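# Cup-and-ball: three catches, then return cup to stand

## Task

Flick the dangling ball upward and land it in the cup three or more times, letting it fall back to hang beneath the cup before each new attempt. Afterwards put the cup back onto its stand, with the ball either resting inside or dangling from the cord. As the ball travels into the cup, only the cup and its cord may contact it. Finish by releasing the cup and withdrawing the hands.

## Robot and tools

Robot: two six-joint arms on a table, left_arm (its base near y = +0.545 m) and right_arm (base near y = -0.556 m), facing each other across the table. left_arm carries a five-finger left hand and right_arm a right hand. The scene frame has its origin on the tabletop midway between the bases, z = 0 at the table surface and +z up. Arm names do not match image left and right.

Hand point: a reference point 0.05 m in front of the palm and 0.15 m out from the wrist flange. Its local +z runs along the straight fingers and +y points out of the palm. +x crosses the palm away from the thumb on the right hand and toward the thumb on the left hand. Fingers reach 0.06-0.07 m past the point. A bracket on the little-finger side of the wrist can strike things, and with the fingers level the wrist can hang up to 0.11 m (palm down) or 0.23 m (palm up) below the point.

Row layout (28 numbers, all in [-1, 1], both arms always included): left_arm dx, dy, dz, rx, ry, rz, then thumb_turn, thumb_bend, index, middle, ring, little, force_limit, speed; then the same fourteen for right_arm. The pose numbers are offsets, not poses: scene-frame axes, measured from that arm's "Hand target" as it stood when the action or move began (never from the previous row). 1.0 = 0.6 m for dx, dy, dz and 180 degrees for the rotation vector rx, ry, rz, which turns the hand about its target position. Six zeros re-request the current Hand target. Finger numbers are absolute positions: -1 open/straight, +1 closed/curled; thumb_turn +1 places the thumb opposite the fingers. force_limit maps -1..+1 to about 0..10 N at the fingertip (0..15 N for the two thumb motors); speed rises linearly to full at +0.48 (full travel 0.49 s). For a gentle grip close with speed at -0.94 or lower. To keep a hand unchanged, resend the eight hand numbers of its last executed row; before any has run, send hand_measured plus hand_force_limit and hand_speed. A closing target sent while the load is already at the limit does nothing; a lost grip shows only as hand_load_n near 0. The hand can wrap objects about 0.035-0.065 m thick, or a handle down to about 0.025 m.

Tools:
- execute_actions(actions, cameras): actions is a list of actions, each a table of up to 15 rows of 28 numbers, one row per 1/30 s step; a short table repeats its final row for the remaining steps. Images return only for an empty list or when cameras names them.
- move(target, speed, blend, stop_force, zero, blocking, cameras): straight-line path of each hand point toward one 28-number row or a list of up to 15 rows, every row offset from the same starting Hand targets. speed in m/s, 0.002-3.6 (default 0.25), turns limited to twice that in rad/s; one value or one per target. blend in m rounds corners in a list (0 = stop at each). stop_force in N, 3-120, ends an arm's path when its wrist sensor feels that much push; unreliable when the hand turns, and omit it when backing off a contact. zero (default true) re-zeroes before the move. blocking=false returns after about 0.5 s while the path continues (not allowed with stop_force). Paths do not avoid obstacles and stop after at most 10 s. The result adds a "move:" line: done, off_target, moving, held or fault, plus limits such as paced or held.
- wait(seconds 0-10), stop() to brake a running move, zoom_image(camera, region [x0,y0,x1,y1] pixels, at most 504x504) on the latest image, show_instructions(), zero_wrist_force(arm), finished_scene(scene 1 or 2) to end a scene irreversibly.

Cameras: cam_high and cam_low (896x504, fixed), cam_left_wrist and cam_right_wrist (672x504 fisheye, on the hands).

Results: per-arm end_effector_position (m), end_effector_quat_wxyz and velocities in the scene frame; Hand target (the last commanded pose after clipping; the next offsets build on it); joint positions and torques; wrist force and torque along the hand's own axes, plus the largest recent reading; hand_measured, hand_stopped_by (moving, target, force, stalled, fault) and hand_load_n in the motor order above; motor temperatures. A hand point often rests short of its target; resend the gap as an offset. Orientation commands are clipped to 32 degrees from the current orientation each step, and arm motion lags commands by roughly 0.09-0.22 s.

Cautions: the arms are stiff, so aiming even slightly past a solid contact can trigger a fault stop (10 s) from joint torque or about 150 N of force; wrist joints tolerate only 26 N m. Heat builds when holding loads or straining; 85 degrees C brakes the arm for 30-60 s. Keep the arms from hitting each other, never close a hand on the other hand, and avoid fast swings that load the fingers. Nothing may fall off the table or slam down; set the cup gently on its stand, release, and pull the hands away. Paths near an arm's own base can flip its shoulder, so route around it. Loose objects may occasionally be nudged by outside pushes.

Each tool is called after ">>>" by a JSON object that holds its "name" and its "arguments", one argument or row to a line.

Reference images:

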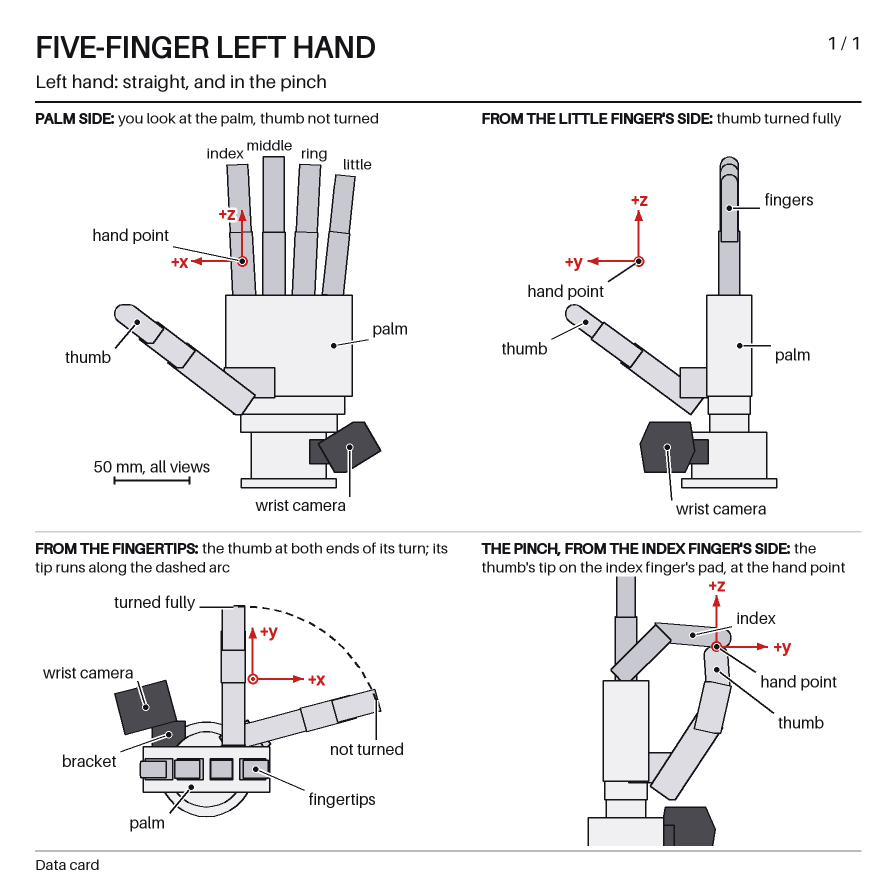

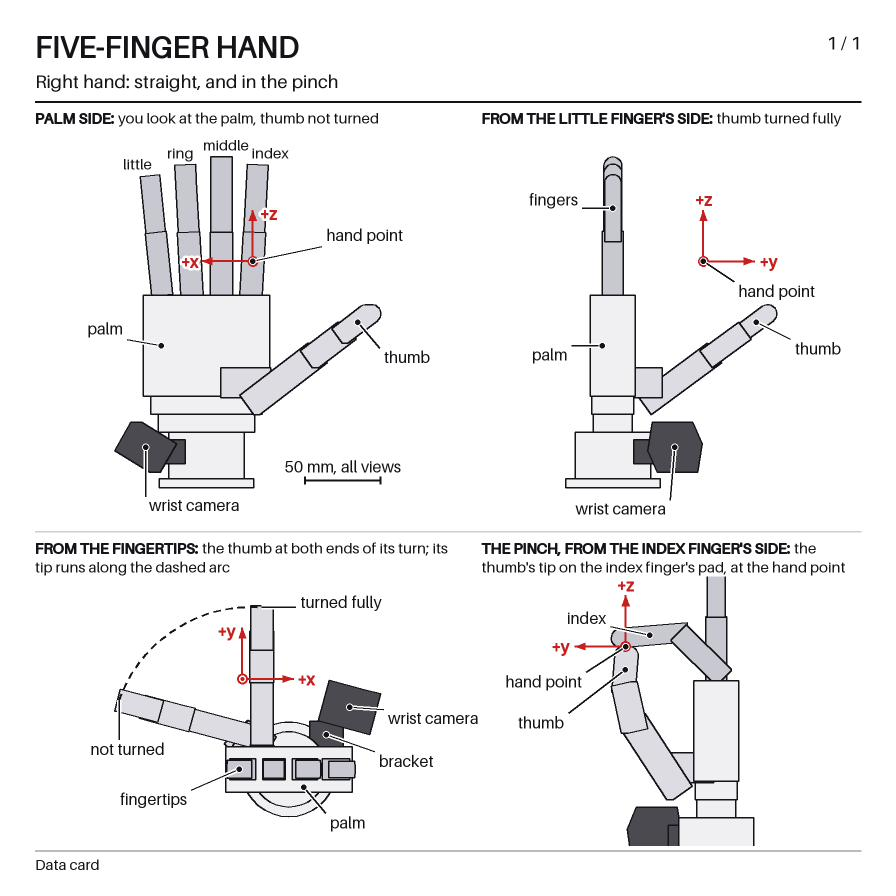

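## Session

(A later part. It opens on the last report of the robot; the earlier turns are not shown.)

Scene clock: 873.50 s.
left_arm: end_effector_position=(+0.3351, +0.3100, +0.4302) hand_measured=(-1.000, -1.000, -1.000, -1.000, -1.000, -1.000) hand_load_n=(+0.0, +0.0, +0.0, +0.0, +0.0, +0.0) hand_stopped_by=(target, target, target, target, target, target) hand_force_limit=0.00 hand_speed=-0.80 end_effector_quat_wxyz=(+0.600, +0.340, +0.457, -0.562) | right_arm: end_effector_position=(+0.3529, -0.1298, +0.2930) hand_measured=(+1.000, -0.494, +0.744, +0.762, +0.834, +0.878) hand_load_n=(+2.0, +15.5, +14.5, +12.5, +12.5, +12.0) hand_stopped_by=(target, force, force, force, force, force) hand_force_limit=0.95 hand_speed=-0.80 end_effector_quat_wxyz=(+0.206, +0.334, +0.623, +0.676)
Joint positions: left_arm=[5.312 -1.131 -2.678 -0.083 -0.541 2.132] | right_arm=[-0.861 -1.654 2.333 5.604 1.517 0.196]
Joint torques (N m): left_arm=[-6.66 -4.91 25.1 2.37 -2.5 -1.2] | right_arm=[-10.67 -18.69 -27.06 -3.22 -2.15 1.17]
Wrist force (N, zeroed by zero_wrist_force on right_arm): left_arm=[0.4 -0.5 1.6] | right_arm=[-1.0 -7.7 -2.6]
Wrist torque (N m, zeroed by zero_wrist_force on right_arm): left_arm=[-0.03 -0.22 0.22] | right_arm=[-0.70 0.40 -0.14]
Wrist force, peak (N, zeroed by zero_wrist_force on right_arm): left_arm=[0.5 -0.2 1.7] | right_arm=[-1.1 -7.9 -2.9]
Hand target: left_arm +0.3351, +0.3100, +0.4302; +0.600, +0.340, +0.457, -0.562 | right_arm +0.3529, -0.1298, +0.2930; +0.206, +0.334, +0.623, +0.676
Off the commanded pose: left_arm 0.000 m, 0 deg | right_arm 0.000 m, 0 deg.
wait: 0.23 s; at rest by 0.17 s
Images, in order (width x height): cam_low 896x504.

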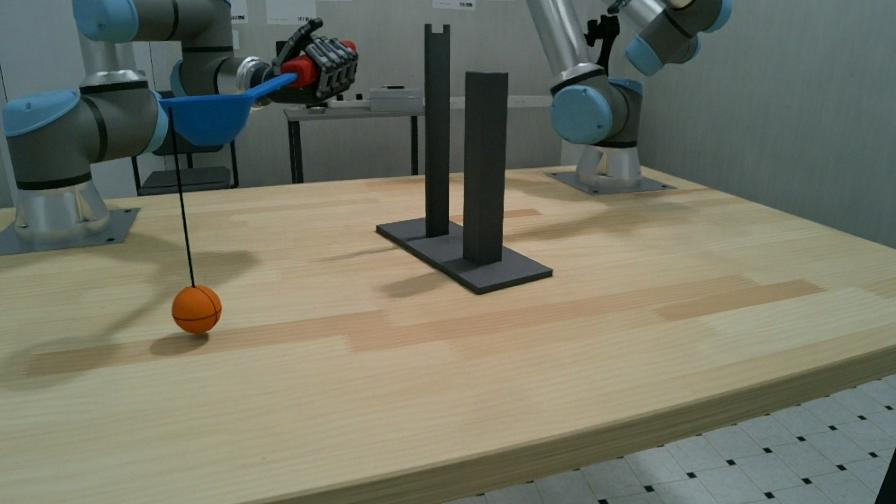

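>>> {"name": "execute_actions", "arguments": {
  "actions": [
    [[0,0,0,0,0,0,-1,-1,-1,-1,-1,-1,0,-0.8,0,0,0,0,0,0,1,0.97,0.97,0.97,0.98,0.98,0.95,-0.8],[0,0,0,0,0,0,-1,-1,-1,-1,-1,-1,0,-0.8,0.0001,0.0001,0,0,0,0,1,0.97,0.97,0.97,0.98,0.98,0.95,-0.8],[0,0,0,0,0,0,-1,-1,-1,-1,-1,-1,0,-0.8,0.0002,0.0002,0.0002,0,0,0,1,0.97,0.97,0.97,0.98,0.98,0.95,-0.8],[0,0,0,0,0,0,-1,-1,-1,-1,-1,-1,0,-0.8,0.0005,0.0005,0.0004,0,0,0,1,0.97,0.97,0.97,0.98,0.98,0.95,-0.8],[0,0,0,0,0,0,-1,-1,-1,-1,-1,-1,0,-0.8,0.001,0.001,0.0008,0,0,0,1,0.97,0.97,0.97,0.98,0.98,0.95,-0.8],[0,0,0,0,0,0,-1,-1,-1,-1,-1,-1,0,-0.8,0.0017,0.0017,0.0014,0,0,0,1,0.97,0.97,0.97,0.98,0.98,0.95,-0.8],[0,0,0,0,0,0,-1,-1,-1,-1,-1,-1,0,-0.8,0.0027,0.0027,0.0023,0,0,0,1,0.97,0.97,0.97,0.98,0.98,0.95,-0.8],[0,0,0,0,0,0,-1,-1,-1,-1,-1,-1,0,-0.8,0.004,0.004,0.0033,0,0,0,1,0.97,0.97,0.97,0.98,0.98,0.95,-0.8],[0,0,0,0,0,0,-1,-1,-1,-1,-1,-1,0,-0.8,0.0055,0.0055,0.0047,0,0,0,1,0.97,0.97,0.97,0.98,0.98,0.95,-0.8],[0,0,0,0,0,0,-1,-1,-1,-1,-1,-1,0,-0.8,0.0075,0.0075,0.0064,0,0,0,1,0.97,0.97,0.97,0.98,0.98,0.95,-0.8],[0,0,0,0,0,0,-1,-1,-1,-1,-1,-1,0,-0.8,0.0098,0.0098,0.0083,0,0,0,1,0.97,0.97,0.97,0.98,0.98,0.95,-0.8],[0,0,0,0,0,0,-1,-1,-1,-1,-1,-1,0,-0.8,0.0125,0.0125,0.0106,0,0,0,1,0.97,0.97,0.97,0.98,0.98,0.95,-0.8],[0,0,0,0,0,0,-1,-1,-1,-1,-1,-1,0,-0.8,0.0157,0.0157,0.0132,0,0,0,1,0.97,0.97,0.97,0.98,0.98,0.95,-0.8],[0,0,0,0,0,0,-1,-1,-1,-1,-1,-1,0,-0.8,0.0191,0.0191,0.0162,0,0,0,1,0.97,0.97,0.97,0.98,0.98,0.95,-0.8],[0,0,0,0,0,0,-1,-1,-1,-1,-1,-1,0,-0.8,0.023,0.023,0.0195,0,0,0,1,0.97,0.97,0.97,0.98,0.98,0.95,-0.8]],
    [[0,0,0,0,0,0,-1,-1,-1,-1,-1,-1,0,-0.8,0.0043,0.0043,0.0036,0,0,0,1,0.97,0.97,0.97,0.98,0.98,0.95,-0.8],[0,0,0,0,0,0,-1,-1,-1,-1,-1,-1,0,-0.8,0.0089,0.0089,0.0075,0,0,0,1,0.97,0.97,0.97,0.98,0.98,0.95,-0.8],[0,0,0,0,0,0,-1,-1,-1,-1,-1,-1,0,-0.8,0.0139,0.0139,0.0117,0,0,0,1,0.97,0.97,0.97,0.98,0.98,0.95,-0.8],[0,0,0,0,0,0,-1,-1,-1,-1,-1,-1,0,-0.8,0.0191,0.0191,0.0162,0,0,0,1,0.97,0.97,0.97,0.98,0.98,0.95,-0.8],[0,0,0,0,0,0,-1,-1,-1,-1,-1,-1,0,-0.8,0.0248,0.0248,0.0209,0,0,0,1,0.97,0.97,0.97,0.98,0.98,0.95,-0.8],[0,0,0,0,0,0,-1,-1,-1,-1,-1,-1,0,-0.8,0.0306,0.0306,0.0258,0,0,0,1,0.97,0.97,0.97,0.98,0.98,0.95,-0.8],[0,0,0,0,0,0,-1,-1,-1,-1,-1,-1,0,-0.8,0.0366,0.0366,0.0309,0,0,0,1,0.97,0.97,0.97,0.98,0.98,0.95,-0.8],[0,0,0,0,0,0,-1,-1,-1,-1,-1,-1,0,-0.8,0.0428,0.0428,0.0361,0,0,0,1,0.97,0.97,0.97,0.98,0.98,0.95,-0.8],[0,0,0,0,0,0,-1,-1,-1,-1,-1,-1,0,-0.8,0.049,0.049,0.0414,0,0,0,1,0.97,0.97,0.97,0.98,0.98,0.95,-0.8],[0,0,0,0,0,0,-1,-1,-1,-1,-1,-1,0,-0.8,0.0554,0.0554,0.0468,0,0,0,1,0.97,0.97,0.97,0.98,0.98,0.95,-0.8],[0,0,0,0,0,0,-1,-1,-1,-1,-1,-1,0,-0.8,0.0618,0.0618,0.0522,0,0,0,1,0.97,0.97,0.97,0.98,0.98,0.95,-0.8],[0,0,0,0,0,0,-1,-1,-1,-1,-1,-1,0,-0.8,0.0682,0.0682,0.0576,0,0,0,1,0.97,0.97,0.97,0.98,0.98,0.95,-0.8],[0,0,0,0,0,0,-1,-1,-1,-1,-1,-1,0,-0.8,0.0745,0.0745,0.063,0,0,0,1,0.97,0.97,0.97,0.98,0.98,0.95,-0.8],[0,0,0,0,0,0,-1,-1,-1,-1,-1,-1,0,-0.8,0.0807,0.0807,0.0682,0,0,0,1,0.97,0.97,0.97,0.98,0.98,0.95,-0.8],[0,0,0,0,0,0,-1,-1,-1,-1,-1,-1,0,-0.8,0.0867,0.0867,0.0732,0,0,0,1,0.97,0.97,0.97,0.98,0.98,0.95,-0.8]],
    [[0,0,0,0,0,0,-1,-1,-1,-1,-1,-1,0,-0.8,0.0058,0.0058,0.0049,0,0,0,1,0.97,0.97,0.97,0.98,0.98,0.95,-0.8],[0,0,0,0,0,0,-1,-1,-1,-1,-1,-1,0,-0.8,0.0114,0.0114,0.0096,0,0,0,1,0.97,0.97,0.97,0.98,0.98,0.95,-0.8],[0,0,0,0,0,0,-1,-1,-1,-1,-1,-1,0,-0.8,0.0167,0.0167,0.0141,0,0,0,1,0.97,0.97,0.97,0.98,0.98,0.95,-0.8],[0,0,0,0,0,0,-1,-1,-1,-1,-1,-1,0,-0.8,0.0216,0.0216,0.0183,0,0,0,1,0.97,0.97,0.97,0.98,0.98,0.95,-0.8],[0,0,0,0,0,0,-1,-1,-1,-1,-1,-1,0,-0.8,0.0263,0.0263,0.0222,0,0,0,1,0.97,0.97,0.97,0.98,0.98,0.95,-0.8],[0,0,0,0,0,0,-1,-1,-1,-1,-1,-1,0,-0.8,0.0306,0.0306,0.0258,0,0,0,1,0.97,0.97,0.97,0.98,0.98,0.95,-0.8],[0,0,0,0,0,0,-1,-1,-1,-1,-1,-1,0,-0.8,0.0345,0.0345,0.0291,0,0,0,1,0.97,0.97,0.97,0.98,0.98,0.95,-0.8],[0,0,0,0,0,0,-1,-1,-1,-1,-1,-1,0,-0.8,0.038,0.038,0.032,0,0,0,1,0.97,0.97,0.97,0.98,0.98,0.95,-0.8],[0,0,0,0,0,0,-1,-1,-1,-1,-1,-1,0,-0.8,0.0411,0.0411,0.0347,0,0,0,1,0.97,0.97,0.97,0.98,0.98,0.95,-0.8],[0,0,0,0,0,0,-1,-1,-1,-1,-1,-1,0,-0.8,0.0437,0.0437,0.037,0,0,0,1,0.97,0.97,0.97,0.98,0.98,0.95,-0.8],[0,0,0,0,0,0,-1,-1,-1,-1,-1,-1,0,-0.8,0.046,0.046,0.0389,0,0,0,1,0.97,0.97,0.97,0.98,0.98,0.95,-0.8],[0,0,0,0,0,0,-1,-1,-1,-1,-1,-1,0,-0.8,0.048,0.048,0.0406,0,0,0,1,0.97,0.97,0.97,0.98,0.98,0.95,-0.8],[0,0,0,0,0,0,-1,-1,-1,-1,-1,-1,0,-0.8,0.0496,0.0496,0.042,0,0,0,1,0.97,0.97,0.97,0.98,0.98,0.95,-0.8],[0,0,0,0,0,0,-1,-1,-1,-1,-1,-1,0,-0.8,0.0509,0.0509,0.043,0,0,0,1,0.97,0.97,0.97,0.98,0.98,0.95,-0.8],[0,0,0,0,0,0,-1,-1,-1,-1,-1,-1,0,-0.8,0.0519,0.0519,0.0438,0,0,0,1,0.97,0.97,0.97,0.98,0.98,0.95,-0.8]],
    [[0,0,0,0,0,0,-1,-1,-1,-1,-1,-1,0,-0.8,0.0007,0.0007,0.0006,0,0,0,1,0.97,0.97,0.97,0.98,0.98,0.95,-0.8],[0,0,0,0,0,0,-1,-1,-1,-1,-1,-1,0,-0.8,0.0012,0.0012,0.001,0,0,0,1,0.97,0.97,0.97,0.98,0.98,0.95,-0.8],[0,0,0,0,0,0,-1,-1,-1,-1,-1,-1,0,-0.8,0.0015,0.0015,0.0012,0,0,0,1,0.97,0.97,0.97,0.98,0.98,0.95,-0.8],[0,0,0,0,0,0,-1,-1,-1,-1,-1,-1,0,-0.8,0.0017,0.0017,0.0014,0,0,0,1,0.97,0.97,0.97,0.98,0.98,0.95,-0.8],[0,0,0,0,0,0,-1,-1,-1,-1,-1,-1,0,-0.8,0.0017,0.0017,0.0014,0,0,0,1,0.97,0.97,0.97,0.98,0.98,0.95,-0.8]]
  ],
  "cameras": ["cam_low","cam_left_wrist"]
}}

>>> {"name": "zoom_image", "arguments": {
  "camera": "cam_low",
  "region": [190, 180, 310, 300]
}}

>>> {"name": "wait", "arguments": {
  "seconds": 0.21,
  "cameras": ["cam_low","cam_left_wrist"]
}}

>>> {"name": "zoom_image", "arguments": {
  "camera": "cam_low",
  "region": [190, 180, 310, 300]
}}

>>> {"name": "wait", "arguments": {
  "seconds": 0.21,
  "cameras": ["cam_low","cam_left_wrist"]
}}

>>> {"name": "zoom_image", "arguments": {
  "camera": "cam_low",
  "region": [190, 180, 310, 300]
}}

Scene clock: 881.90 s.
left_arm: end_effector_position=(+0.3351, +0.3100, +0.4302) hand_measured=(-1.000, -1.000, -1.000, -1.000, -1.000, -1.000) hand_load_n=(+0.0, +0.0, +0.0, +0.5, +0.0, +0.0) hand_stopped_by=(target, target, target, target, target, target) hand_force_limit=0.00 hand_speed=-0.80 end_effector_quat_wxyz=(+0.600, +0.340, +0.457, -0.562) | right_arm: end_effector_position=(+0.4508, -0.0318, +0.3757) hand_measured=(+1.000, -0.494, +0.744, +0.762, +0.834, +0.878) hand_load_n=(+2.5, +15.5, +14.5, +13.0, +12.5, +12.5) hand_stopped_by=(target, force, force, force, force, force) hand_force_limit=0.95 hand_speed=-0.80 end_effector_quat_wxyz=(+0.206, +0.334, +0.623, +0.676)
Joint positions: left_arm=[5.312 -1.131 -2.678 -0.083 -0.541 2.132] | right_arm=[-0.843 -1.444 1.87 5.858 1.536 0.196]
Joint torques (N m): left_arm=[-6.01 -5.29 24.83 2.33 -2.58 -1.39] | right_arm=[9.82 -38.69 -11.96 -4.04 2.04 -1.61]
Wrist force (N, zeroed by zero_wrist_force on right_arm): left_arm=[0.6 -0.6 1.6] | right_arm=[-1.2 -7.9 -2.1]
Wrist torque (N m, zeroed by zero_wrist_force on right_arm): left_arm=[-0.04 -0.25 0.23] | right_arm=[-0.74 0.43 -0.15]
Wrist force, peak (N, zeroed by zero_wrist_force on right_arm): left_arm=[0.6 -0.6 2.0] | right_arm=[-1.1 -8.2 -3.1]
Hand target: left_arm +0.3351, +0.3100, +0.4302; +0.600, +0.340, +0.457, -0.562 | right_arm +0.4508, -0.0318, +0.3757; +0.206, +0.334, +0.623, +0.676
Off the commanded pose: left_arm 0.000 m, 0 deg | right_arm 0.000 m, 0 deg.
camera_calibration:
cam_left_wrist: T_world_to_cam=[[-0.958874, -0.227189, -0.170137, 0.466811], [0.12745, 0.190958, -0.973289, 0.322252], [0.253609, -0.954945, -0.154149, 0.394005], [0, 0, 0, 1]] pos_world=[0.306618, 0.42077, 0.453802]
Images, in order (width x height): cam_low 896x504, cam_left_wrist 672x504.

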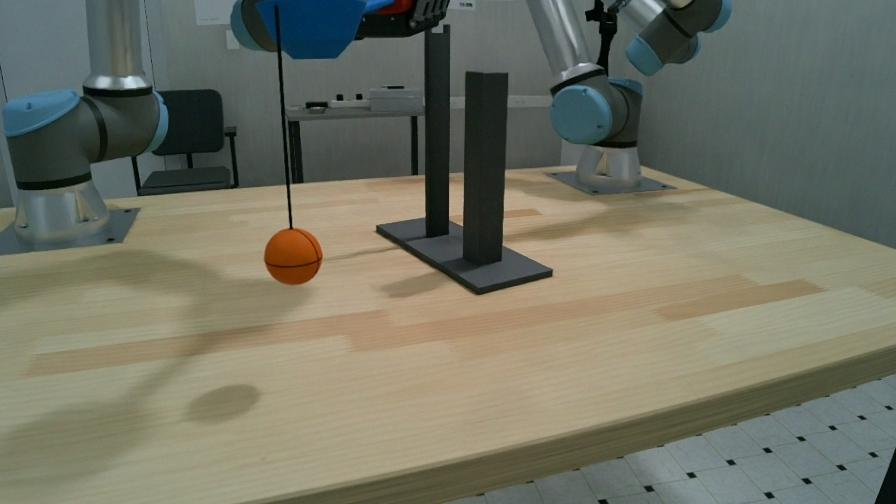

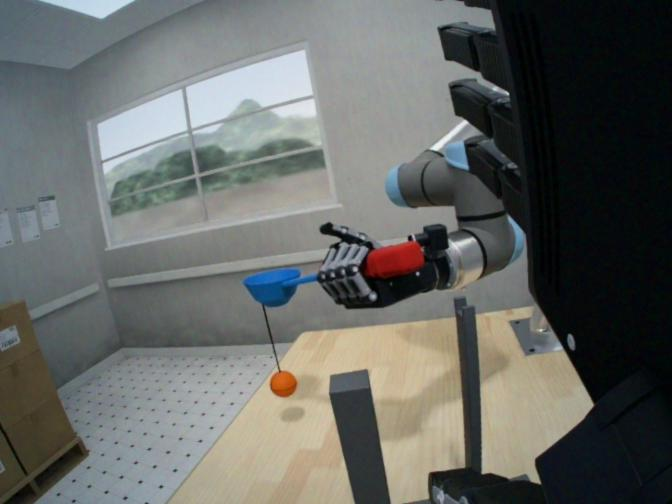

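Scaled by 4.200 from the camera's 896x504 image, which has a finer 1280x720 frame.

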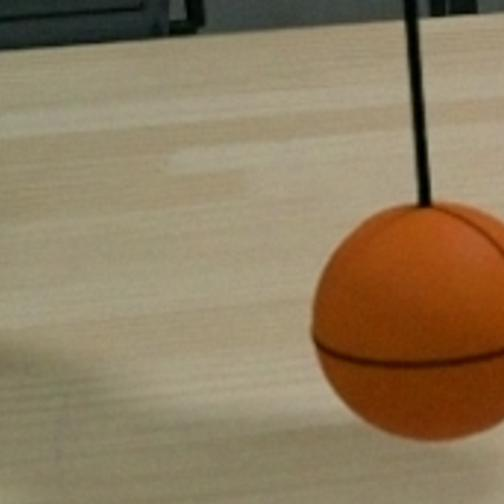

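Scene clock: 882.13 s.
left_arm: end_effector_position=(+0.3351, +0.3100, +0.4302) hand_measured=(-1.000, -1.000, -1.000, -1.000, -1.000, -1.000) hand_load_n=(+0.0, +0.0, +0.0, +0.0, +0.0, +0.0) hand_stopped_by=(target, target, target, target, target, target) hand_force_limit=0.00 hand_speed=-0.80 end_effector_quat_wxyz=(+0.600, +0.340, +0.457, -0.562) | right_arm: end_effector_position=(+0.4508, -0.0318, +0.3757) hand_measured=(+1.000, -0.494, +0.744, +0.762, +0.834, +0.878) hand_load_n=(+2.5, +15.5, +14.5, +13.0, +12.5, +12.0) hand_stopped_by=(target, force, force, force, force, force) hand_force_limit=0.95 hand_speed=-0.80 end_effector_quat_wxyz=(+0.206, +0.334, +0.623, +0.676)
Joint positions: left_arm=[5.312 -1.131 -2.678 -0.083 -0.541 2.132] | right_arm=[-0.843 -1.444 1.87 5.858 1.536 0.196]
Joint torques (N m): left_arm=[-5.17 -5.24 24.94 2.41 -2.58 -1.35] | right_arm=[8.46 -39.16 -11.48 -4.15 1.71 -1.33]
Wrist force (N, zeroed by zero_wrist_force on right_arm): left_arm=[0.6 -0.6 1.8] | right_arm=[-1.3 -7.8 -2.6]
Wrist torque (N m, zeroed by zero_wrist_force on right_arm): left_arm=[-0.06 -0.25 0.24] | right_arm=[-0.71 0.45 -0.15]
Wrist force, peak (N, zeroed by zero_wrist_force on right_arm): left_arm=[0.6 -0.6 1.8] | right_arm=[-1.4 -8.0 -2.4]
Hand target: left_arm +0.3351, +0.3100, +0.4302; +0.600, +0.340, +0.457, -0.562 | right_arm +0.4508, -0.0318, +0.3757; +0.206, +0.334, +0.623, +0.676
Off the commanded pose: left_arm 0.000 m, 0 deg | right_arm 0.000 m, 0 deg.
wait: 0.23 s; at rest by 0.17 s
camera_calibration:
cam_left_wrist: T_world_to_cam=[[-0.958874, -0.227189, -0.170137, 0.466811], [0.12745, 0.190958, -0.973289, 0.322252], [0.253609, -0.954945, -0.154149, 0.394005], [0, 0, 0, 1]] pos_world=[0.306618, 0.42077, 0.453802]
Images, in order (width x height): cam_low 896x504, cam_left_wrist 672x504.

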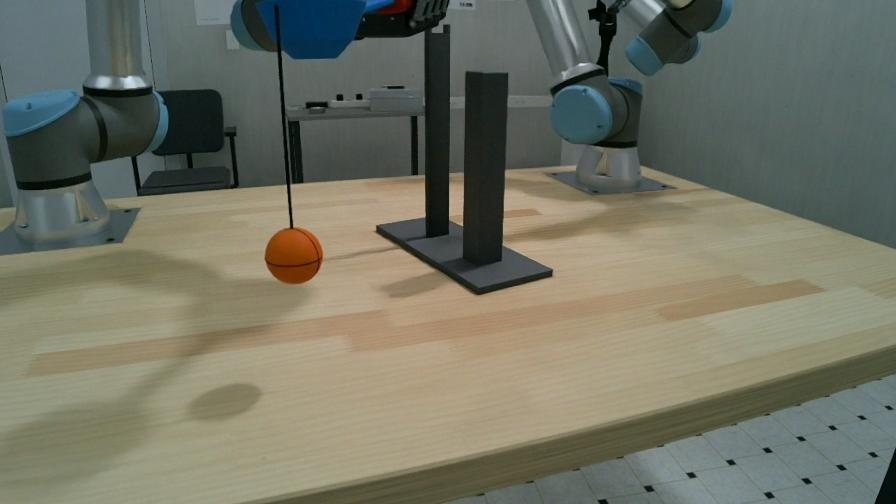

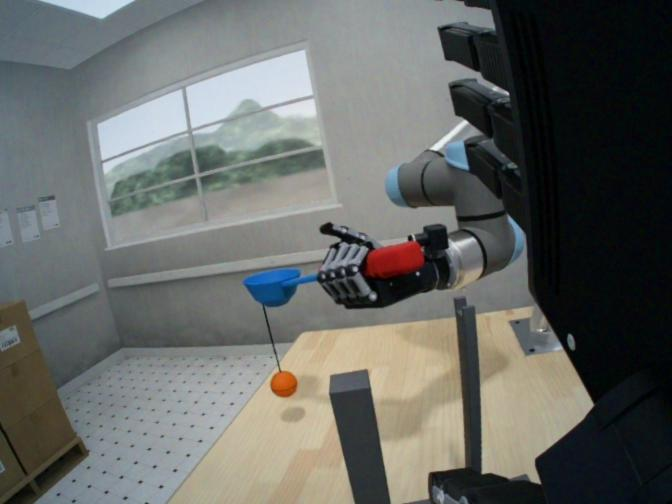

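Scaled by 4.200 from the camera's 896x504 image, which has a finer 1280x720 frame.

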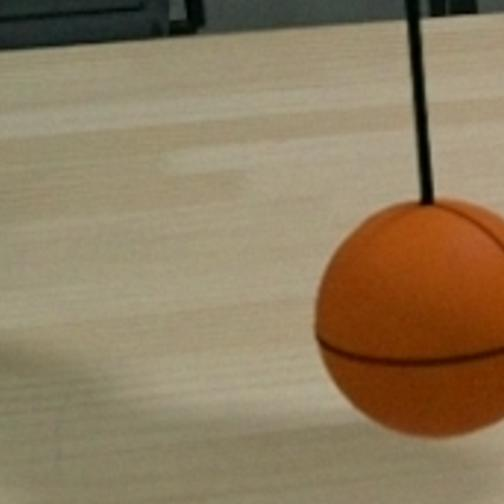

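Scene clock: 882.37 s.
left_arm: end_effector_position=(+0.3351, +0.3100, +0.4302) hand_measured=(-1.000, -1.000, -1.000, -1.000, -1.000, -1.000) hand_load_n=(+0.0, +0.0, +0.0, +0.0, +0.0, +0.0) hand_stopped_by=(target, target, target, target, target, target) hand_force_limit=0.00 hand_speed=-0.80 end_effector_quat_wxyz=(+0.600, +0.340, +0.457, -0.562) | right_arm: end_effector_position=(+0.4508, -0.0318, +0.3757) hand_measured=(+1.000, -0.494, +0.744, +0.762, +0.834, +0.878) hand_load_n=(+2.0, +15.5, +14.5, +13.0, +12.5, +12.0) hand_stopped_by=(target, force, force, force, force, force) hand_force_limit=0.95 hand_speed=-0.80 end_effector_quat_wxyz=(+0.206, +0.334, +0.623, +0.676)
Joint positions: left_arm=[5.312 -1.131 -2.678 -0.083 -0.541 2.132] | right_arm=[-0.843 -1.444 1.87 5.858 1.536 0.196]
Joint torques (N m): left_arm=[-6.42 -6.15 25.05 2.43 -2.59 -1.55] | right_arm=[7.43 -39.61 -11.71 -4.13 1.47 -1.33]
Wrist force (N, zeroed by zero_wrist_force on right_arm): left_arm=[0.6 -0.5 1.7] | right_arm=[-1.2 -8.0 -2.7]
Wrist torque (N m, zeroed by zero_wrist_force on right_arm): left_arm=[-0.04 -0.25 0.23] | right_arm=[-0.73 0.45 -0.15]
Wrist force, peak (N, zeroed by zero_wrist_force on right_arm): left_arm=[0.6 -0.5 1.7] | right_arm=[-1.1 -8.2 -2.4]
Hand target: left_arm +0.3351, +0.3100, +0.4302; +0.600, +0.340, +0.457, -0.562 | right_arm +0.4508, -0.0318, +0.3757; +0.206, +0.334, +0.623, +0.676
Off the commanded pose: left_arm 0.000 m, 0 deg | right_arm 0.000 m, 0 deg.
wait: 0.23 s; at rest by 0.17 s
camera_calibration:
cam_left_wrist: T_world_to_cam=[[-0.958874, -0.227189, -0.170137, 0.466811], [0.12745, 0.190958, -0.973289, 0.322252], [0.253609, -0.954945, -0.154149, 0.394005], [0, 0, 0, 1]] pos_world=[0.306618, 0.42077, 0.453802]
Images, in order (width x height): cam_low 896x504, cam_left_wrist 672x504.

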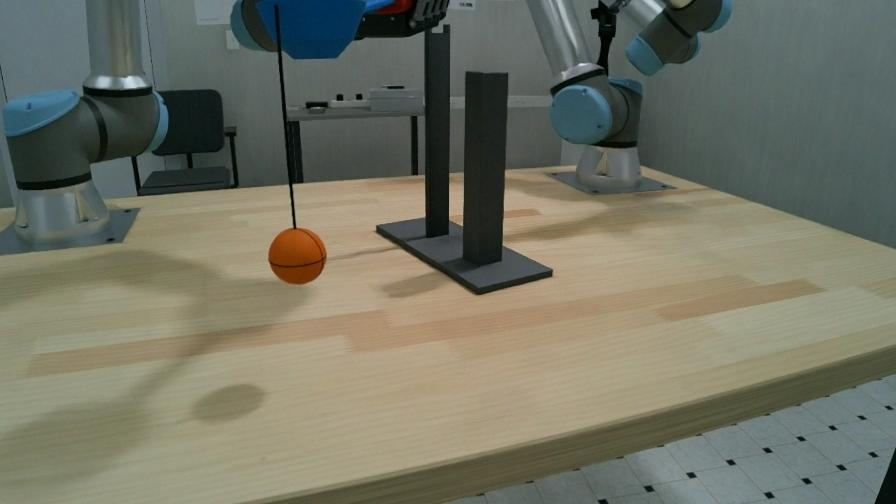

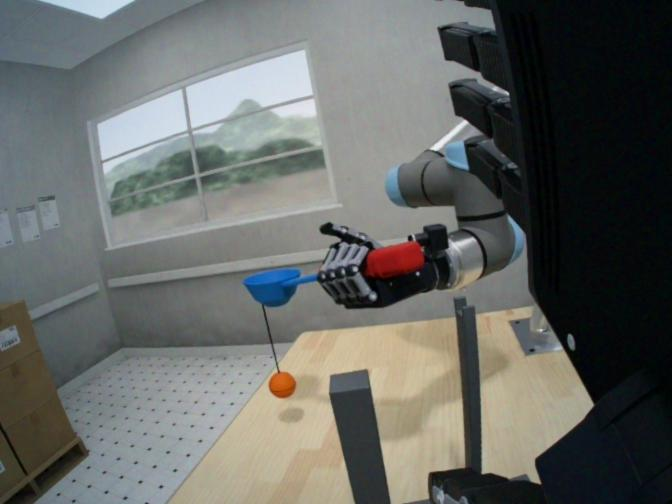

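Scaled by 4.200 from the camera's 896x504 image, which has a finer 1280x720 frame.

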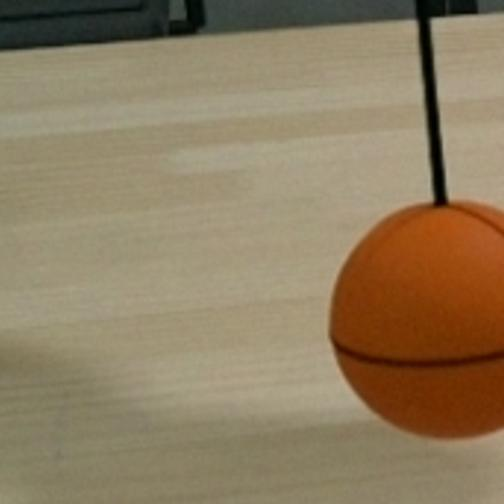

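>>> {"name": "execute_actions", "arguments": {
  "actions": [
    [[0,0,0,0,0,0,-1,-1,-1,-1,-1,-1,0,-0.8,-0.0002,-0.0002,0,0,0,0,1,0.97,0.97,0.97,0.98,0.98,0.95,-0.8],[0,0,0,0,0,0,-1,-1,-1,-1,-1,-1,0,-0.8,-0.0022,-0.0022,0,0,0,0,1,0.97,0.97,0.97,0.98,0.98,0.95,-0.8],[0,0,0,0,0,0,-1,-1,-1,-1,-1,-1,0,-0.8,-0.0074,-0.0074,0,0,0,0,1,0.97,0.97,0.97,0.98,0.98,0.95,-0.8],[0,0,0,0,0,0,-1,-1,-1,-1,-1,-1,0,-0.8,-0.0166,-0.0166,0,0,0,0,1,0.97,0.97,0.97,0.98,0.98,0.95,-0.8],[0,0,0,0,0,0,-1,-1,-1,-1,-1,-1,0,-0.8,-0.0303,-0.0303,0,0,0,0,1,0.97,0.97,0.97,0.98,0.98,0.95,-0.8],[0,0,0,0,0,0,-1,-1,-1,-1,-1,-1,0,-0.8,-0.0481,-0.0481,0,0,0,0,1,0.97,0.97,0.97,0.98,0.98,0.95,-0.8],[0,0,0,0,0,0,-1,-1,-1,-1,-1,-1,0,-0.8,-0.069,-0.069,0,0,0,0,1,0.97,0.97,0.97,0.98,0.98,0.95,-0.8],[0,0,0,0,0,0,-1,-1,-1,-1,-1,-1,0,-0.8,-0.0916,-0.0916,0,0,0,0,1,0.97,0.97,0.97,0.98,0.98,0.95,-0.8],[0,0,0,0,0,0,-1,-1,-1,-1,-1,-1,0,-0.8,-0.1146,-0.1146,0,0,0,0,1,0.97,0.97,0.97,0.98,0.98,0.95,-0.8],[0,0,0,0,0,0,-1,-1,-1,-1,-1,-1,0,-0.8,-0.1373,-0.1373,0,0,0,0,1,0.97,0.97,0.97,0.98,0.98,0.95,-0.8],[0,0,0,0,0,0,-1,-1,-1,-1,-1,-1,0,-0.8,-0.1587,-0.1587,0,0,0,0,1,0.97,0.97,0.97,0.98,0.98,0.95,-0.8],[0,0,0,0,0,0,-1,-1,-1,-1,-1,-1,0,-0.8,-0.1773,-0.1773,0,0,0,0,1,0.97,0.97,0.97,0.98,0.98,0.95,-0.8],[0,0,0,0,0,0,-1,-1,-1,-1,-1,-1,0,-0.8,-0.1925,-0.1925,0,0,0,0,1,0.97,0.97,0.97,0.98,0.98,0.95,-0.8],[0,0,0,0,0,0,-1,-1,-1,-1,-1,-1,0,-0.8,-0.2031,-0.2031,0,0,0,0,1,0.97,0.97,0.97,0.98,0.98,0.95,-0.8],[0,0,0,0,0,0,-1,-1,-1,-1,-1,-1,0,-0.8,-0.2086,-0.2086,0,0,0,0,1,0.97,0.97,0.97,0.98,0.98,0.95,-0.8]],
    [[0,0,0,0,0,0,-1,-1,-1,-1,-1,-1,0,-0.8,0,0,0,0,0,0,1,0.97,0.97,0.97,0.98,0.98,0.95,-0.8],[0,0,0,0,0,0,-1,-1,-1,-1,-1,-1,0,-0.8,0.0055,0.0055,0,0,0,0,1,0.97,0.97,0.97,0.98,0.98,0.95,-0.8],[0,0,0,0,0,0,-1,-1,-1,-1,-1,-1,0,-0.8,0.0161,0.0161,0,0,0,0,1,0.97,0.97,0.97,0.98,0.98,0.95,-0.8],[0,0,0,0,0,0,-1,-1,-1,-1,-1,-1,0,-0.8,0.0313,0.0313,0,0,0,0,1,0.97,0.97,0.97,0.98,0.98,0.95,-0.8],[0,0,0,0,0,0,-1,-1,-1,-1,-1,-1,0,-0.8,0.0499,0.0499,0,0,0,0,1,0.97,0.97,0.97,0.98,0.98,0.95,-0.8],[0,0,0,0,0,0,-1,-1,-1,-1,-1,-1,0,-0.8,0.0713,0.0713,0,0,0,0,1,0.97,0.97,0.97,0.98,0.98,0.95,-0.8],[0,0,0,0,0,0,-1,-1,-1,-1,-1,-1,0,-0.8,0.094,0.094,0.0003,0,0,0,1,0.97,0.97,0.97,0.98,0.98,0.95,-0.8],[0,0,0,0,0,0,-1,-1,-1,-1,-1,-1,0,-0.8,0.1168,0.1168,0.0027,0,0,0,1,0.97,0.97,0.97,0.98,0.98,0.95,-0.8],[0,0,0,0,0,0,-1,-1,-1,-1,-1,-1,0,-0.8,0.1385,0.1385,0.0085,0,0,0,1,0.97,0.97,0.97,0.98,0.98,0.95,-0.8],[0,0,0,0,0,0,-1,-1,-1,-1,-1,-1,0,-0.8,0.1584,0.1584,0.0192,0,0,0,1,0.97,0.97,0.97,0.98,0.98,0.95,-0.8],[0,0,0,0,0,0,-1,-1,-1,-1,-1,-1,0,-0.8,0.1754,0.1754,0.035,0,0,0,1,0.97,0.97,0.97,0.98,0.98,0.95,-0.8],[0,0,0,0,0,0,-1,-1,-1,-1,-1,-1,0,-0.8,0.1888,0.1888,0.0555,0,0,0,1,0.97,0.97,0.97,0.98,0.98,0.95,-0.8],[0,0,0,0,0,0,-1,-1,-1,-1,-1,-1,0,-0.8,0.1981,0.1981,0.0795,0,0,0,1,0.97,0.97,0.97,0.98,0.98,0.95,-0.8],[0,0,0,0,0,0,-1,-1,-1,-1,-1,-1,0,-0.8,0.2029,0.2029,0.1055,0,0,0,1,0.97,0.97,0.97,0.98,0.98,0.95,-0.8],[0,0,0,0,0,0,-1,-1,-1,-1,-1,-1,0,-0.8,0.2029,0.2029,0.1315,0,0,0,1,0.97,0.97,0.97,0.98,0.98,0.95,-0.8]],
    [[0,0,0,0,0,0,-1,-1,-1,-1,-1,-1,0,-0.8,-0.0048,-0.0048,0.0233,0,0,0,1,0.97,0.97,0.97,0.98,0.98,0.95,-0.8],[0,0,0,0,0,0,-1,-1,-1,-1,-1,-1,0,-0.8,-0.0141,-0.0141,0.042,0,0,0,1,0.97,0.97,0.97,0.98,0.98,0.95,-0.8],[0,0,0,0,0,0,-1,-1,-1,-1,-1,-1,0,-0.8,-0.0275,-0.0275,0.0538,0,0,0,1,0.97,0.97,0.97,0.98,0.98,0.95,-0.8],[0,0,0,0,0,0,-1,-1,-1,-1,-1,-1,0,-0.8,-0.0432,-0.0458,0.058,0,0,0,1,0.97,0.97,0.97,0.98,0.98,0.95,-0.8],[0,0,0,0,0,0,-1,-1,-1,-1,-1,-1,0,-0.8,-0.0592,-0.0694,0.0538,0,0,0,1,0.97,0.97,0.97,0.98,0.98,0.95,-0.8],[0,0,0,0,0,0,-1,-1,-1,-1,-1,-1,0,-0.8,-0.0751,-0.0971,0.042,0,0,0,1,0.97,0.97,0.97,0.98,0.98,0.95,-0.8],[0,0,0,0,0,0,-1,-1,-1,-1,-1,-1,0,-0.8,-0.0905,-0.1271,0.0233,0,0,0,1,0.97,0.97,0.97,0.98,0.98,0.95,-0.8],[0,0,0,0,0,0,-1,-1,-1,-1,-1,-1,0,-0.8,-0.1042,-0.1572,0,0,0,0,1,0.97,0.97,0.97,0.98,0.98,0.95,-0.8],[0,0,0,0,0,0,-1,-1,-1,-1,-1,-1,0,-0.8,-0.1157,-0.1853,-0.026,0,0,0,1,0.97,0.97,0.97,0.98,0.98,0.95,-0.8],[0,0,0,0,0,0,-1,-1,-1,-1,-1,-1,0,-0.8,-0.126,-0.2102,-0.0523,0,0,0,1,0.97,0.97,0.97,0.98,0.98,0.95,-0.8],[0,0,0,0,0,0,-1,-1,-1,-1,-1,-1,0,-0.8,-0.1358,-0.2318,-0.0788,0,0,0,1,0.97,0.97,0.97,0.98,0.98,0.95,-0.8],[0,0,0,0,0,0,-1,-1,-1,-1,-1,-1,0,-0.8,-0.1457,-0.2491,-0.1052,0,0,0,1,0.97,0.97,0.97,0.98,0.98,0.95,-0.8],[0,0,0,0,0,0,-1,-1,-1,-1,-1,-1,0,-0.8,-0.1557,-0.2617,-0.1315,0,0,0,1,0.97,0.97,0.97,0.98,0.98,0.95,-0.8],[0,0,0,0,0,0,-1,-1,-1,-1,-1,-1,0,-0.8,-0.1651,-0.2711,-0.156,0,0,0,1,0.97,0.97,0.97,0.98,0.98,0.95,-0.8],[0,0,0,0,0,0,-1,-1,-1,-1,-1,-1,0,-0.8,-0.1725,-0.2785,-0.1768,0,0,0,1,0.97,0.97,0.97,0.98,0.98,0.95,-0.8]],
    [[0,0,0,0,0,0,-1,-1,-1,-1,-1,-1,0,-0.8,-0.0051,-0.0051,-0.0168,0,0,0,1,0.97,0.97,0.97,0.98,0.98,0.95,-0.8],[0,0,0,0,0,0,-1,-1,-1,-1,-1,-1,0,-0.8,-0.0083,-0.0083,-0.03,0,0,0,1,0.97,0.97,0.97,0.98,0.98,0.95,-0.8],[0,0,0,0,0,0,-1,-1,-1,-1,-1,-1,0,-0.8,-0.0092,-0.0092,-0.0395,0,0,0,1,0.97,0.97,0.97,0.98,0.98,0.95,-0.8],[0,0,0,0,0,0,-1,-1,-1,-1,-1,-1,0,-0.8,-0.0092,-0.0092,-0.045,0,0,0,1,0.97,0.97,0.97,0.98,0.98,0.95,-0.8],[0,0,0,0,0,0,-1,-1,-1,-1,-1,-1,0,-0.8,-0.0092,-0.0092,-0.0468,0,0,0,1,0.97,0.97,0.97,0.98,0.98,0.95,-0.8]]
  ],
  "cameras": ["cam_high","cam_low","cam_left_wrist"]
}}

Scene clock: 890.30 s.
left_arm: end_effector_position=(+0.3351, +0.3100, +0.4302) hand_measured=(-1.000, -1.000, -1.000, -1.000, -1.000, -1.000) hand_load_n=(+0.0, +0.0, +0.0, +0.0, +0.0, +0.0) hand_stopped_by=(target, target, target, target, target, target) hand_force_limit=0.00 hand_speed=-0.80 end_effector_quat_wxyz=(+0.600, +0.340, +0.457, -0.562) | right_arm: end_effector_position=(+0.3384, -0.2079, +0.3205) hand_measured=(+1.000, -0.494, +0.744, +0.762, +0.834, +0.876) hand_load_n=(+2.5, +15.5, +11.0, +13.0, +10.5, +10.5) hand_stopped_by=(target, force, force, force, force, force) hand_force_limit=0.95 hand_speed=-0.80 end_effector_quat_wxyz=(+0.206, +0.334, +0.623, +0.676)
Joint positions: left_arm=[5.312 -1.131 -2.678 -0.083 -0.541 2.132] | right_arm=[-1.111 -1.97 2.467 5.786 1.268 0.196]
Joint torques (N m): left_arm=[-5.61 -5.8 24.29 2.53 -2.53 -1.45] | right_arm=[-7.44 -7.12 -10.5 -4.14 -1.8 1.73]
Wrist force (N, zeroed by zero_wrist_force on right_arm): left_arm=[0.4 -0.6 1.3] | right_arm=[-1.2 -8.0 -2.7]
Wrist torque (N m, zeroed by zero_wrist_force on right_arm): left_arm=[-0.01 -0.24 0.22] | right_arm=[-0.72 0.44 -0.18]
Wrist force, peak (N, zeroed by zero_wrist_force on right_arm): left_arm=[0.5 -0.8 2.0] | right_arm=[-1.8 -11.9 -4.5]
Hand target: left_arm +0.3351, +0.3100, +0.4302; +0.600, +0.340, +0.457, -0.562 | right_arm +0.3384, -0.2079, +0.3204; +0.206, +0.334, +0.623, +0.676
Off the commanded pose: left_arm 0.000 m, 0 deg | right_arm 0.000 m, 0 deg.
camera_calibration:
cam_left_wrist: T_world_to_cam=[[-0.958874, -0.227189, -0.170137, 0.466811], [0.12745, 0.190958, -0.973289, 0.322252], [0.253609, -0.954945, -0.154149, 0.394005], [0, 0, 0, 1]] pos_world=[0.306618, 0.42077, 0.453802]
Images, in order (width x height): cam_high 896x504, cam_low 896x504, cam_left_wrist 672x504.

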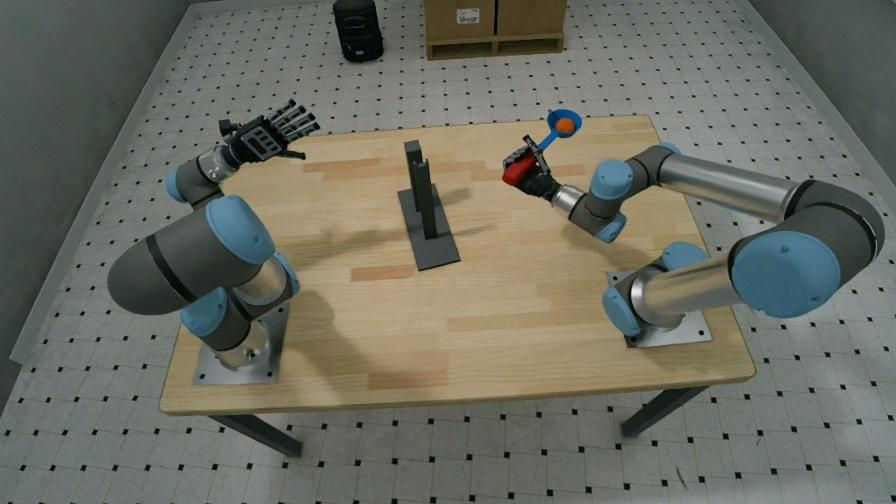

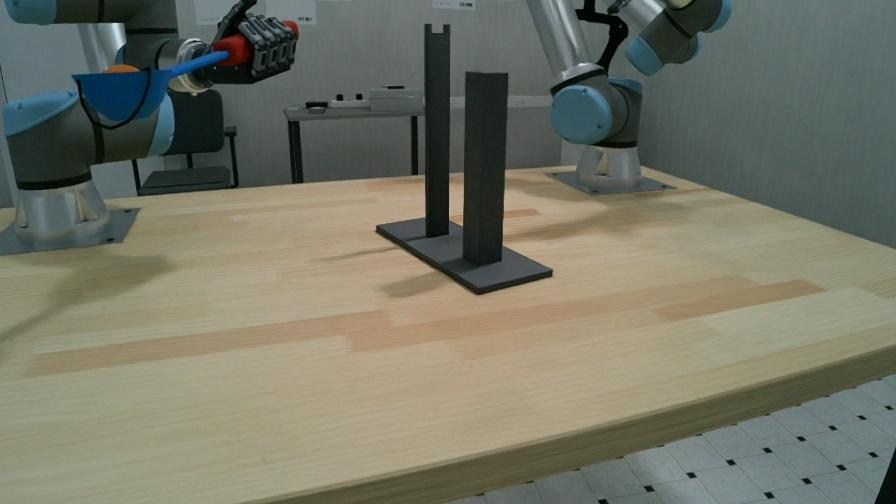

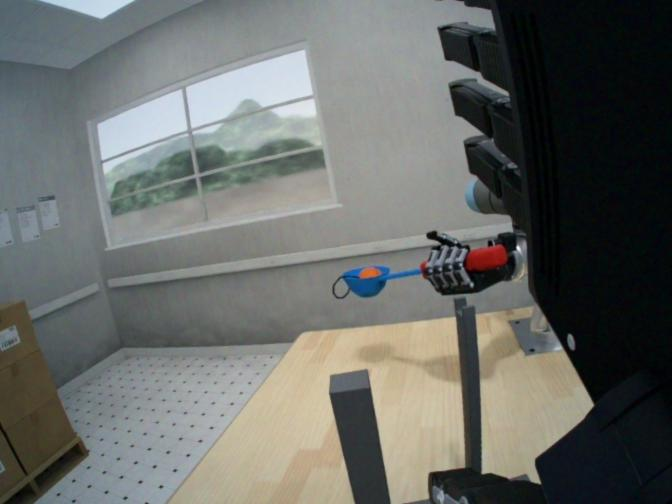

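>>> {"name": "move", "arguments": {
  "target": [
    [0,0,0,0,0,0,-1,-1,-1,-1,-1,-1,0,-0.8,-0.064,0.1798,0.2327,0,0,0.158,1,0.97,0.97,0.97,0.98,0.98,0.95,-0.8],
    [0,0,0,0,0,0,-1,-1,-1,-1,-1,-1,0,-0.8,-0.185,0.3982,0.1993,0,0,0.3167,1,0.97,0.97,0.97,0.98,0.98,0.95,-0.8]
  ],
  "speed": 0.12,
  "blend": [0.04,0],
  "cameras": ["cam_high","cam_low","cam_left_wrist"]
}}

Scene clock: 898.70 s.
left_arm: end_effector_position=(+0.3351, +0.3100, +0.4302) hand_measured=(-1.000, -1.000, -1.000, -1.000, -1.000, -1.000) hand_load_n=(+0.0, +0.0, +0.0, +0.0, +0.0, +0.0) hand_stopped_by=(target, target, target, target, target, target) hand_force_limit=0.00 hand_speed=-0.80 end_effector_quat_wxyz=(+0.600, +0.340, +0.457, -0.562) | right_arm: end_effector_position=(+0.2274, +0.0311, +0.4401) hand_measured=(+1.000, -0.494, +0.744, +0.762, +0.834, +0.876) hand_load_n=(+2.5, +15.5, +11.0, +13.0, +10.0, +10.5) hand_stopped_by=(target, force, force, force, force, force) hand_force_limit=0.95 hand_speed=-0.80 end_effector_quat_wxyz=(-0.142, -0.004, +0.707, +0.693)
Joint positions: left_arm=[5.312 -1.131 -2.678 -0.083 -0.541 2.132] | right_arm=[-0.917 -1.597 1.857 6.024 0.466 0.195]
Joint torques (N m): left_arm=[-6.2 -5.54 24.18 2.47 -2.6 -1.17] | right_arm=[-10.06 -25.91 -14.76 1.05 1.61 -2.01]
Wrist force (N, zeroed by zero_wrist_force on right_arm): left_arm=[0.5 -0.7 1.8] | right_arm=[-1.4 -7.8 -2.3]
Wrist torque (N m, zeroed by zero_wrist_force on right_arm): left_arm=[-0.06 -0.23 0.22] | right_arm=[-0.72 0.46 -0.16]
Wrist force, peak (N, zeroed by zero_wrist_force on right_arm): left_arm=[0.9 -0.8 1.8] | right_arm=[-1.7 -9.1 -2.7]
Hand target: left_arm +0.3351, +0.3100, +0.4302; +0.600, +0.340, +0.457, -0.562 | right_arm +0.2274, +0.0310, +0.4400; -0.142, -0.004, +0.707, +0.693
Off the commanded pose: left_arm 0.000 m, 0 deg | right_arm 0.000 m, 0 deg.
move: done
camera_calibration:
cam_left_wrist: T_world_to_cam=[[-0.958874, -0.227189, -0.170137, 0.466811], [0.12745, 0.190958, -0.973289, 0.322252], [0.253609, -0.954945, -0.154149, 0.394005], [0, 0, 0, 1]] pos_world=[0.306618, 0.42077, 0.453802]
Images, in order (width x height): cam_high 896x504, cam_low 896x504, cam_left_wrist 672x504.

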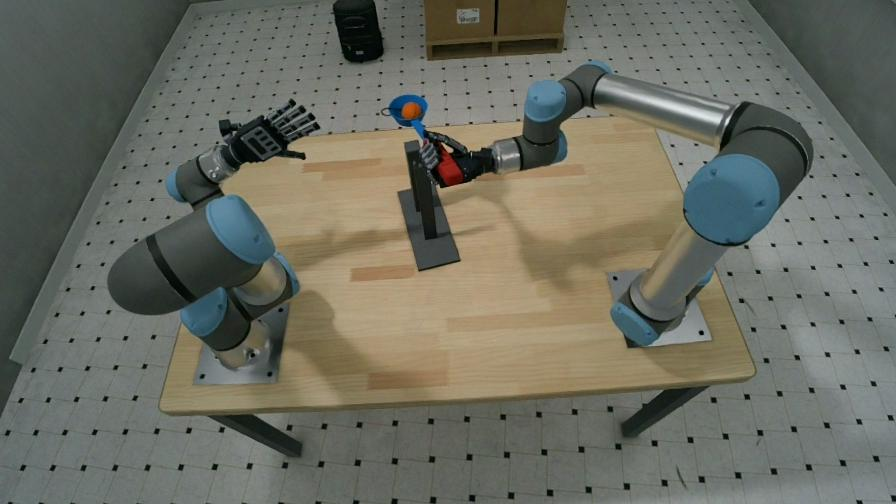

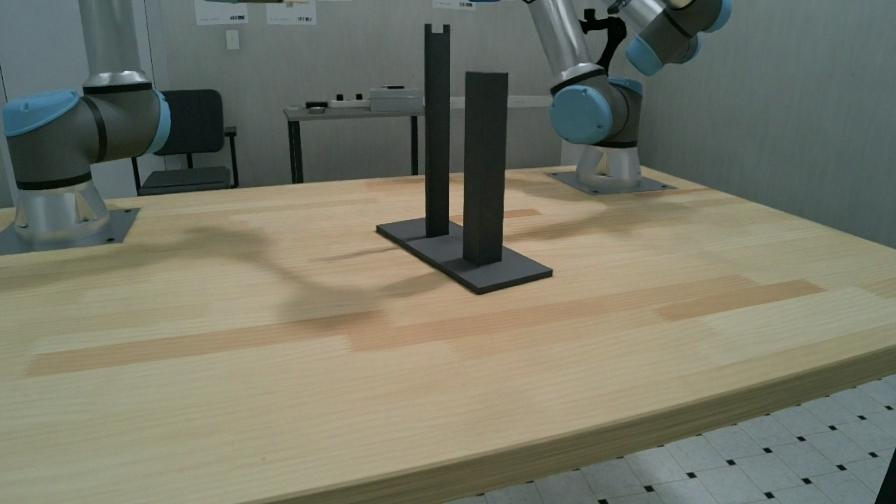

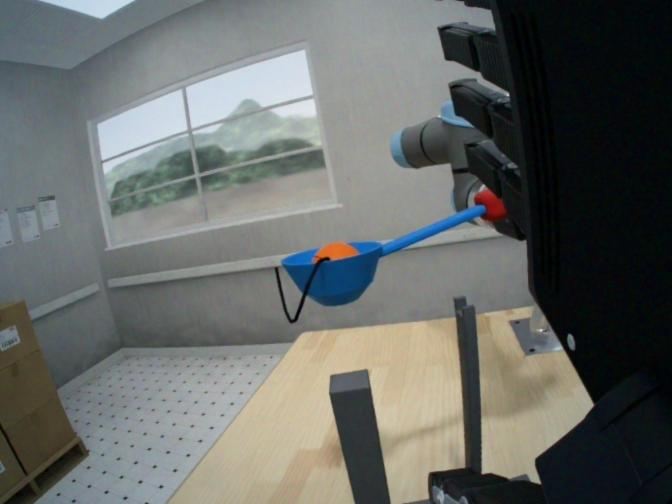

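>>> {"name": "move", "arguments": {
  "target": [0.1092,-0.2317,0.0433,0.1841,0.0131,-0.2720,-1,-1,-1,-1,-1,-1,0,-0.8,0,0,-0.0667,0,0,0,1,0.97,0.97,0.97,0.98,0.98,0.95,-0.8],
  "speed": 0.2
}}

>>> {"name": "move", "arguments": {
  "target": [0.0518,-0.1588,0.0432,0.0297,-0.0494,-0.2149,-1,-1,-1,-1,-1,-1,0,-0.8,0,0,0,0,0,0,1,0.97,0.97,0.97,0.98,0.98,0.95,-0.8],
  "speed": 0.2,
  "cameras": ["cam_left_wrist","cam_low"]
}}

>>> {"name": "zoom_image", "arguments": {
  "camera": "cam_left_wrist",
  "region": [260, 160, 440, 340]
}}

>>> {"name": "zoom_image", "arguments": {
  "camera": "cam_low",
  "region": [400, 0, 540, 120]
}}

Scene clock: 903.83 s.
left_arm: end_effector_position=(+0.4006, +0.1710, +0.4562) hand_measured=(-1.000, -1.000, -1.000, -1.000, -1.000, -1.000) hand_load_n=(+0.0, +0.0, +0.0, +0.0, +0.0, +0.0) hand_stopped_by=(target, target, target, target, target, target) hand_force_limit=0.00 hand_speed=-0.80 end_effector_quat_wxyz=(+0.189, +0.637, +0.426, -0.614) | right_arm: end_effector_position=(+0.2274, +0.0310, +0.3999) hand_measured=(+1.000, -0.494, +0.744, +0.762, +0.834, +0.876) hand_load_n=(+2.0, +15.5, +11.0, +12.5, +10.5, +10.5) hand_stopped_by=(target, force, force, force, force, force) hand_force_limit=0.95 hand_speed=-0.80 end_effector_quat_wxyz=(-0.142, -0.004, +0.707, +0.693)
Joint positions: left_arm=[4.671 -1.983 -1.42 0.552 -0.655 1.048] | right_arm=[-0.918 -1.567 1.934 5.916 0.466 0.195]
Joint torques (N m): left_arm=[-4.55 28.3 27.79 0.5 0.47 -1.54] | right_arm=[-8.58 -28.6 -35.99 0.97 -1.14 1.36]
Wrist force (N, zeroed by zero_wrist_force on right_arm): left_arm=[0.0 -0.7 1.0] | right_arm=[-1.2 -7.9 -2.6]
Wrist torque (N m, zeroed by zero_wrist_force on right_arm): left_arm=[-0.07 -0.10 0.00] | right_arm=[-0.73 0.43 -0.15]
Wrist force, peak (N, zeroed by zero_wrist_force on right_arm): left_arm=[0.8 -0.5 1.9] | right_arm=[-1.0 -8.5 -3.0]
Hand target: left_arm +0.4006, +0.1710, +0.4562; +0.189, +0.637, +0.426, -0.614 | right_arm +0.2274, +0.0310, +0.4000; -0.142, -0.004, +0.707, +0.693
Off the commanded pose: left_arm 0.000 m, 0 deg | right_arm 0.000 m, 0 deg.
move: done

Scene clock: 906.07 s.
left_arm: end_effector_position=(+0.4304, +0.0765, +0.4815) hand_measured=(-1.000, -1.000, -1.000, -1.000, -1.000, -1.000) hand_load_n=(+0.0, +0.0, +0.0, +0.0, +0.0, +0.0) hand_stopped_by=(target, target, target, target, target, target) hand_force_limit=0.00 hand_speed=-0.80 end_effector_quat_wxyz=(+0.023, +0.770, +0.216, -0.599) | right_arm: end_effector_position=(+0.2274, +0.0310, +0.4000) hand_measured=(+1.000, -0.494, +0.744, +0.762, +0.834, +0.876) hand_load_n=(+2.5, +15.5, +11.0, +12.5, +10.5, +10.5) hand_stopped_by=(target, force, force, force, force, force) hand_force_limit=0.95 hand_speed=-0.80 end_effector_quat_wxyz=(-0.142, -0.004, +0.707, +0.693)
Joint positions: left_arm=[4.4 -2.699 -0.035 -0.061 -0.968 1.132] | right_arm=[-0.918 -1.567 1.934 5.916 0.466 0.195]
Joint torques (N m): left_arm=[-10 50.26 10.05 -3.58 0.24 1.2] | right_arm=[-4.31 -34.14 -36.06 0.89 0.92 1.09]
Wrist force (N, zeroed by zero_wrist_force on right_arm): left_arm=[0.2 -0.2 1.1] | right_arm=[-1.2 -8.0 -2.5]
Wrist torque (N m, zeroed by zero_wrist_force on right_arm): left_arm=[-0.05 -0.10 0.19] | right_arm=[-0.75 0.44 -0.16]
Wrist force, peak (N, zeroed by zero_wrist_force on right_arm): left_arm=[0.1 0.1 1.5] | right_arm=[-1.1 -8.6 -2.5]
Hand target: left_arm +0.4317, +0.0757, +0.4821; -0.022, +0.795, +0.203, -0.572 | right_arm +0.2274, +0.0310, +0.4000; -0.142, -0.004, +0.707, +0.693
Off the commanded pose: left_arm 0.002 m, 7 deg | right_arm 0.000 m, 0 deg.
elbow stopped short (left arm): the move would have taken joint 3 (elbow) straighter than the controller allows.
move: off_target (left_arm)
camera_calibration:
cam_left_wrist: T_world_to_cam=[[-0.282225, 0.957985, -0.0511151, 0.0747011], [0.701394, 0.169695, -0.692279, 0.0238562], [-0.654519, -0.23123, -0.719817, 0.762621], [0, 0, 0, 1]] pos_world=[0.5035, 0.10073, 0.569281]
Images, in order (width x height): cam_low 896x504, cam_left_wrist 672x504.

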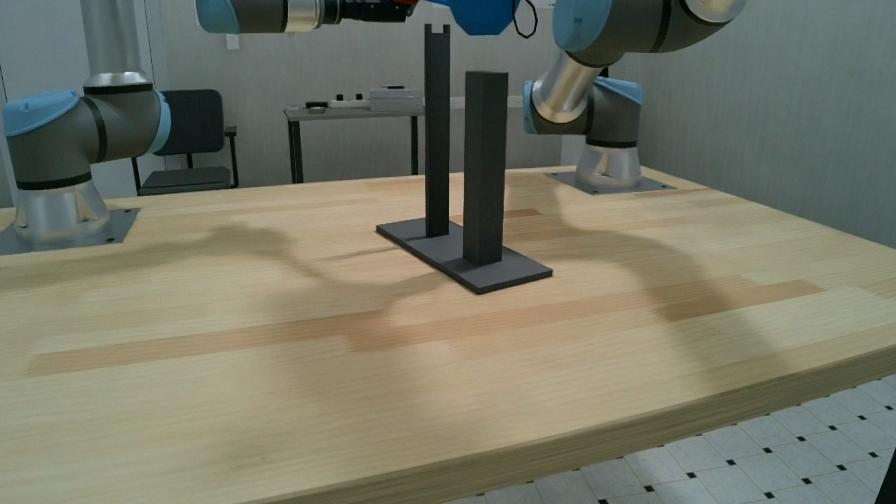

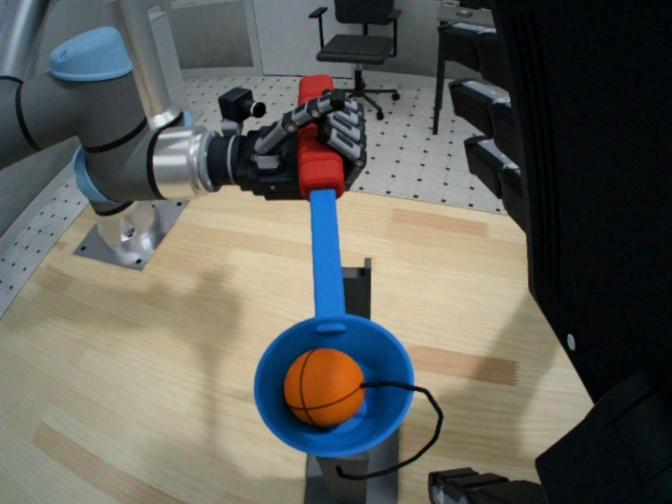

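Scaled by 2.800 from the camera's 672x504 image, which has a finer 960x720 frame.

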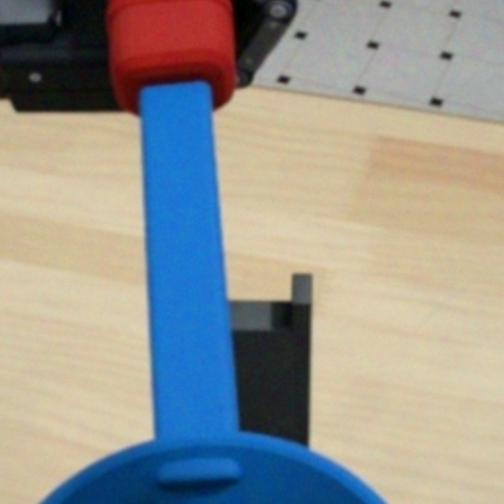

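Scaled by 3.600 from the camera's 896x504 image, which has a finer 1280x720 frame.

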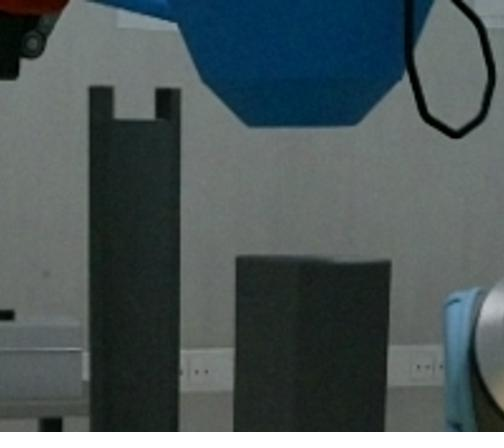

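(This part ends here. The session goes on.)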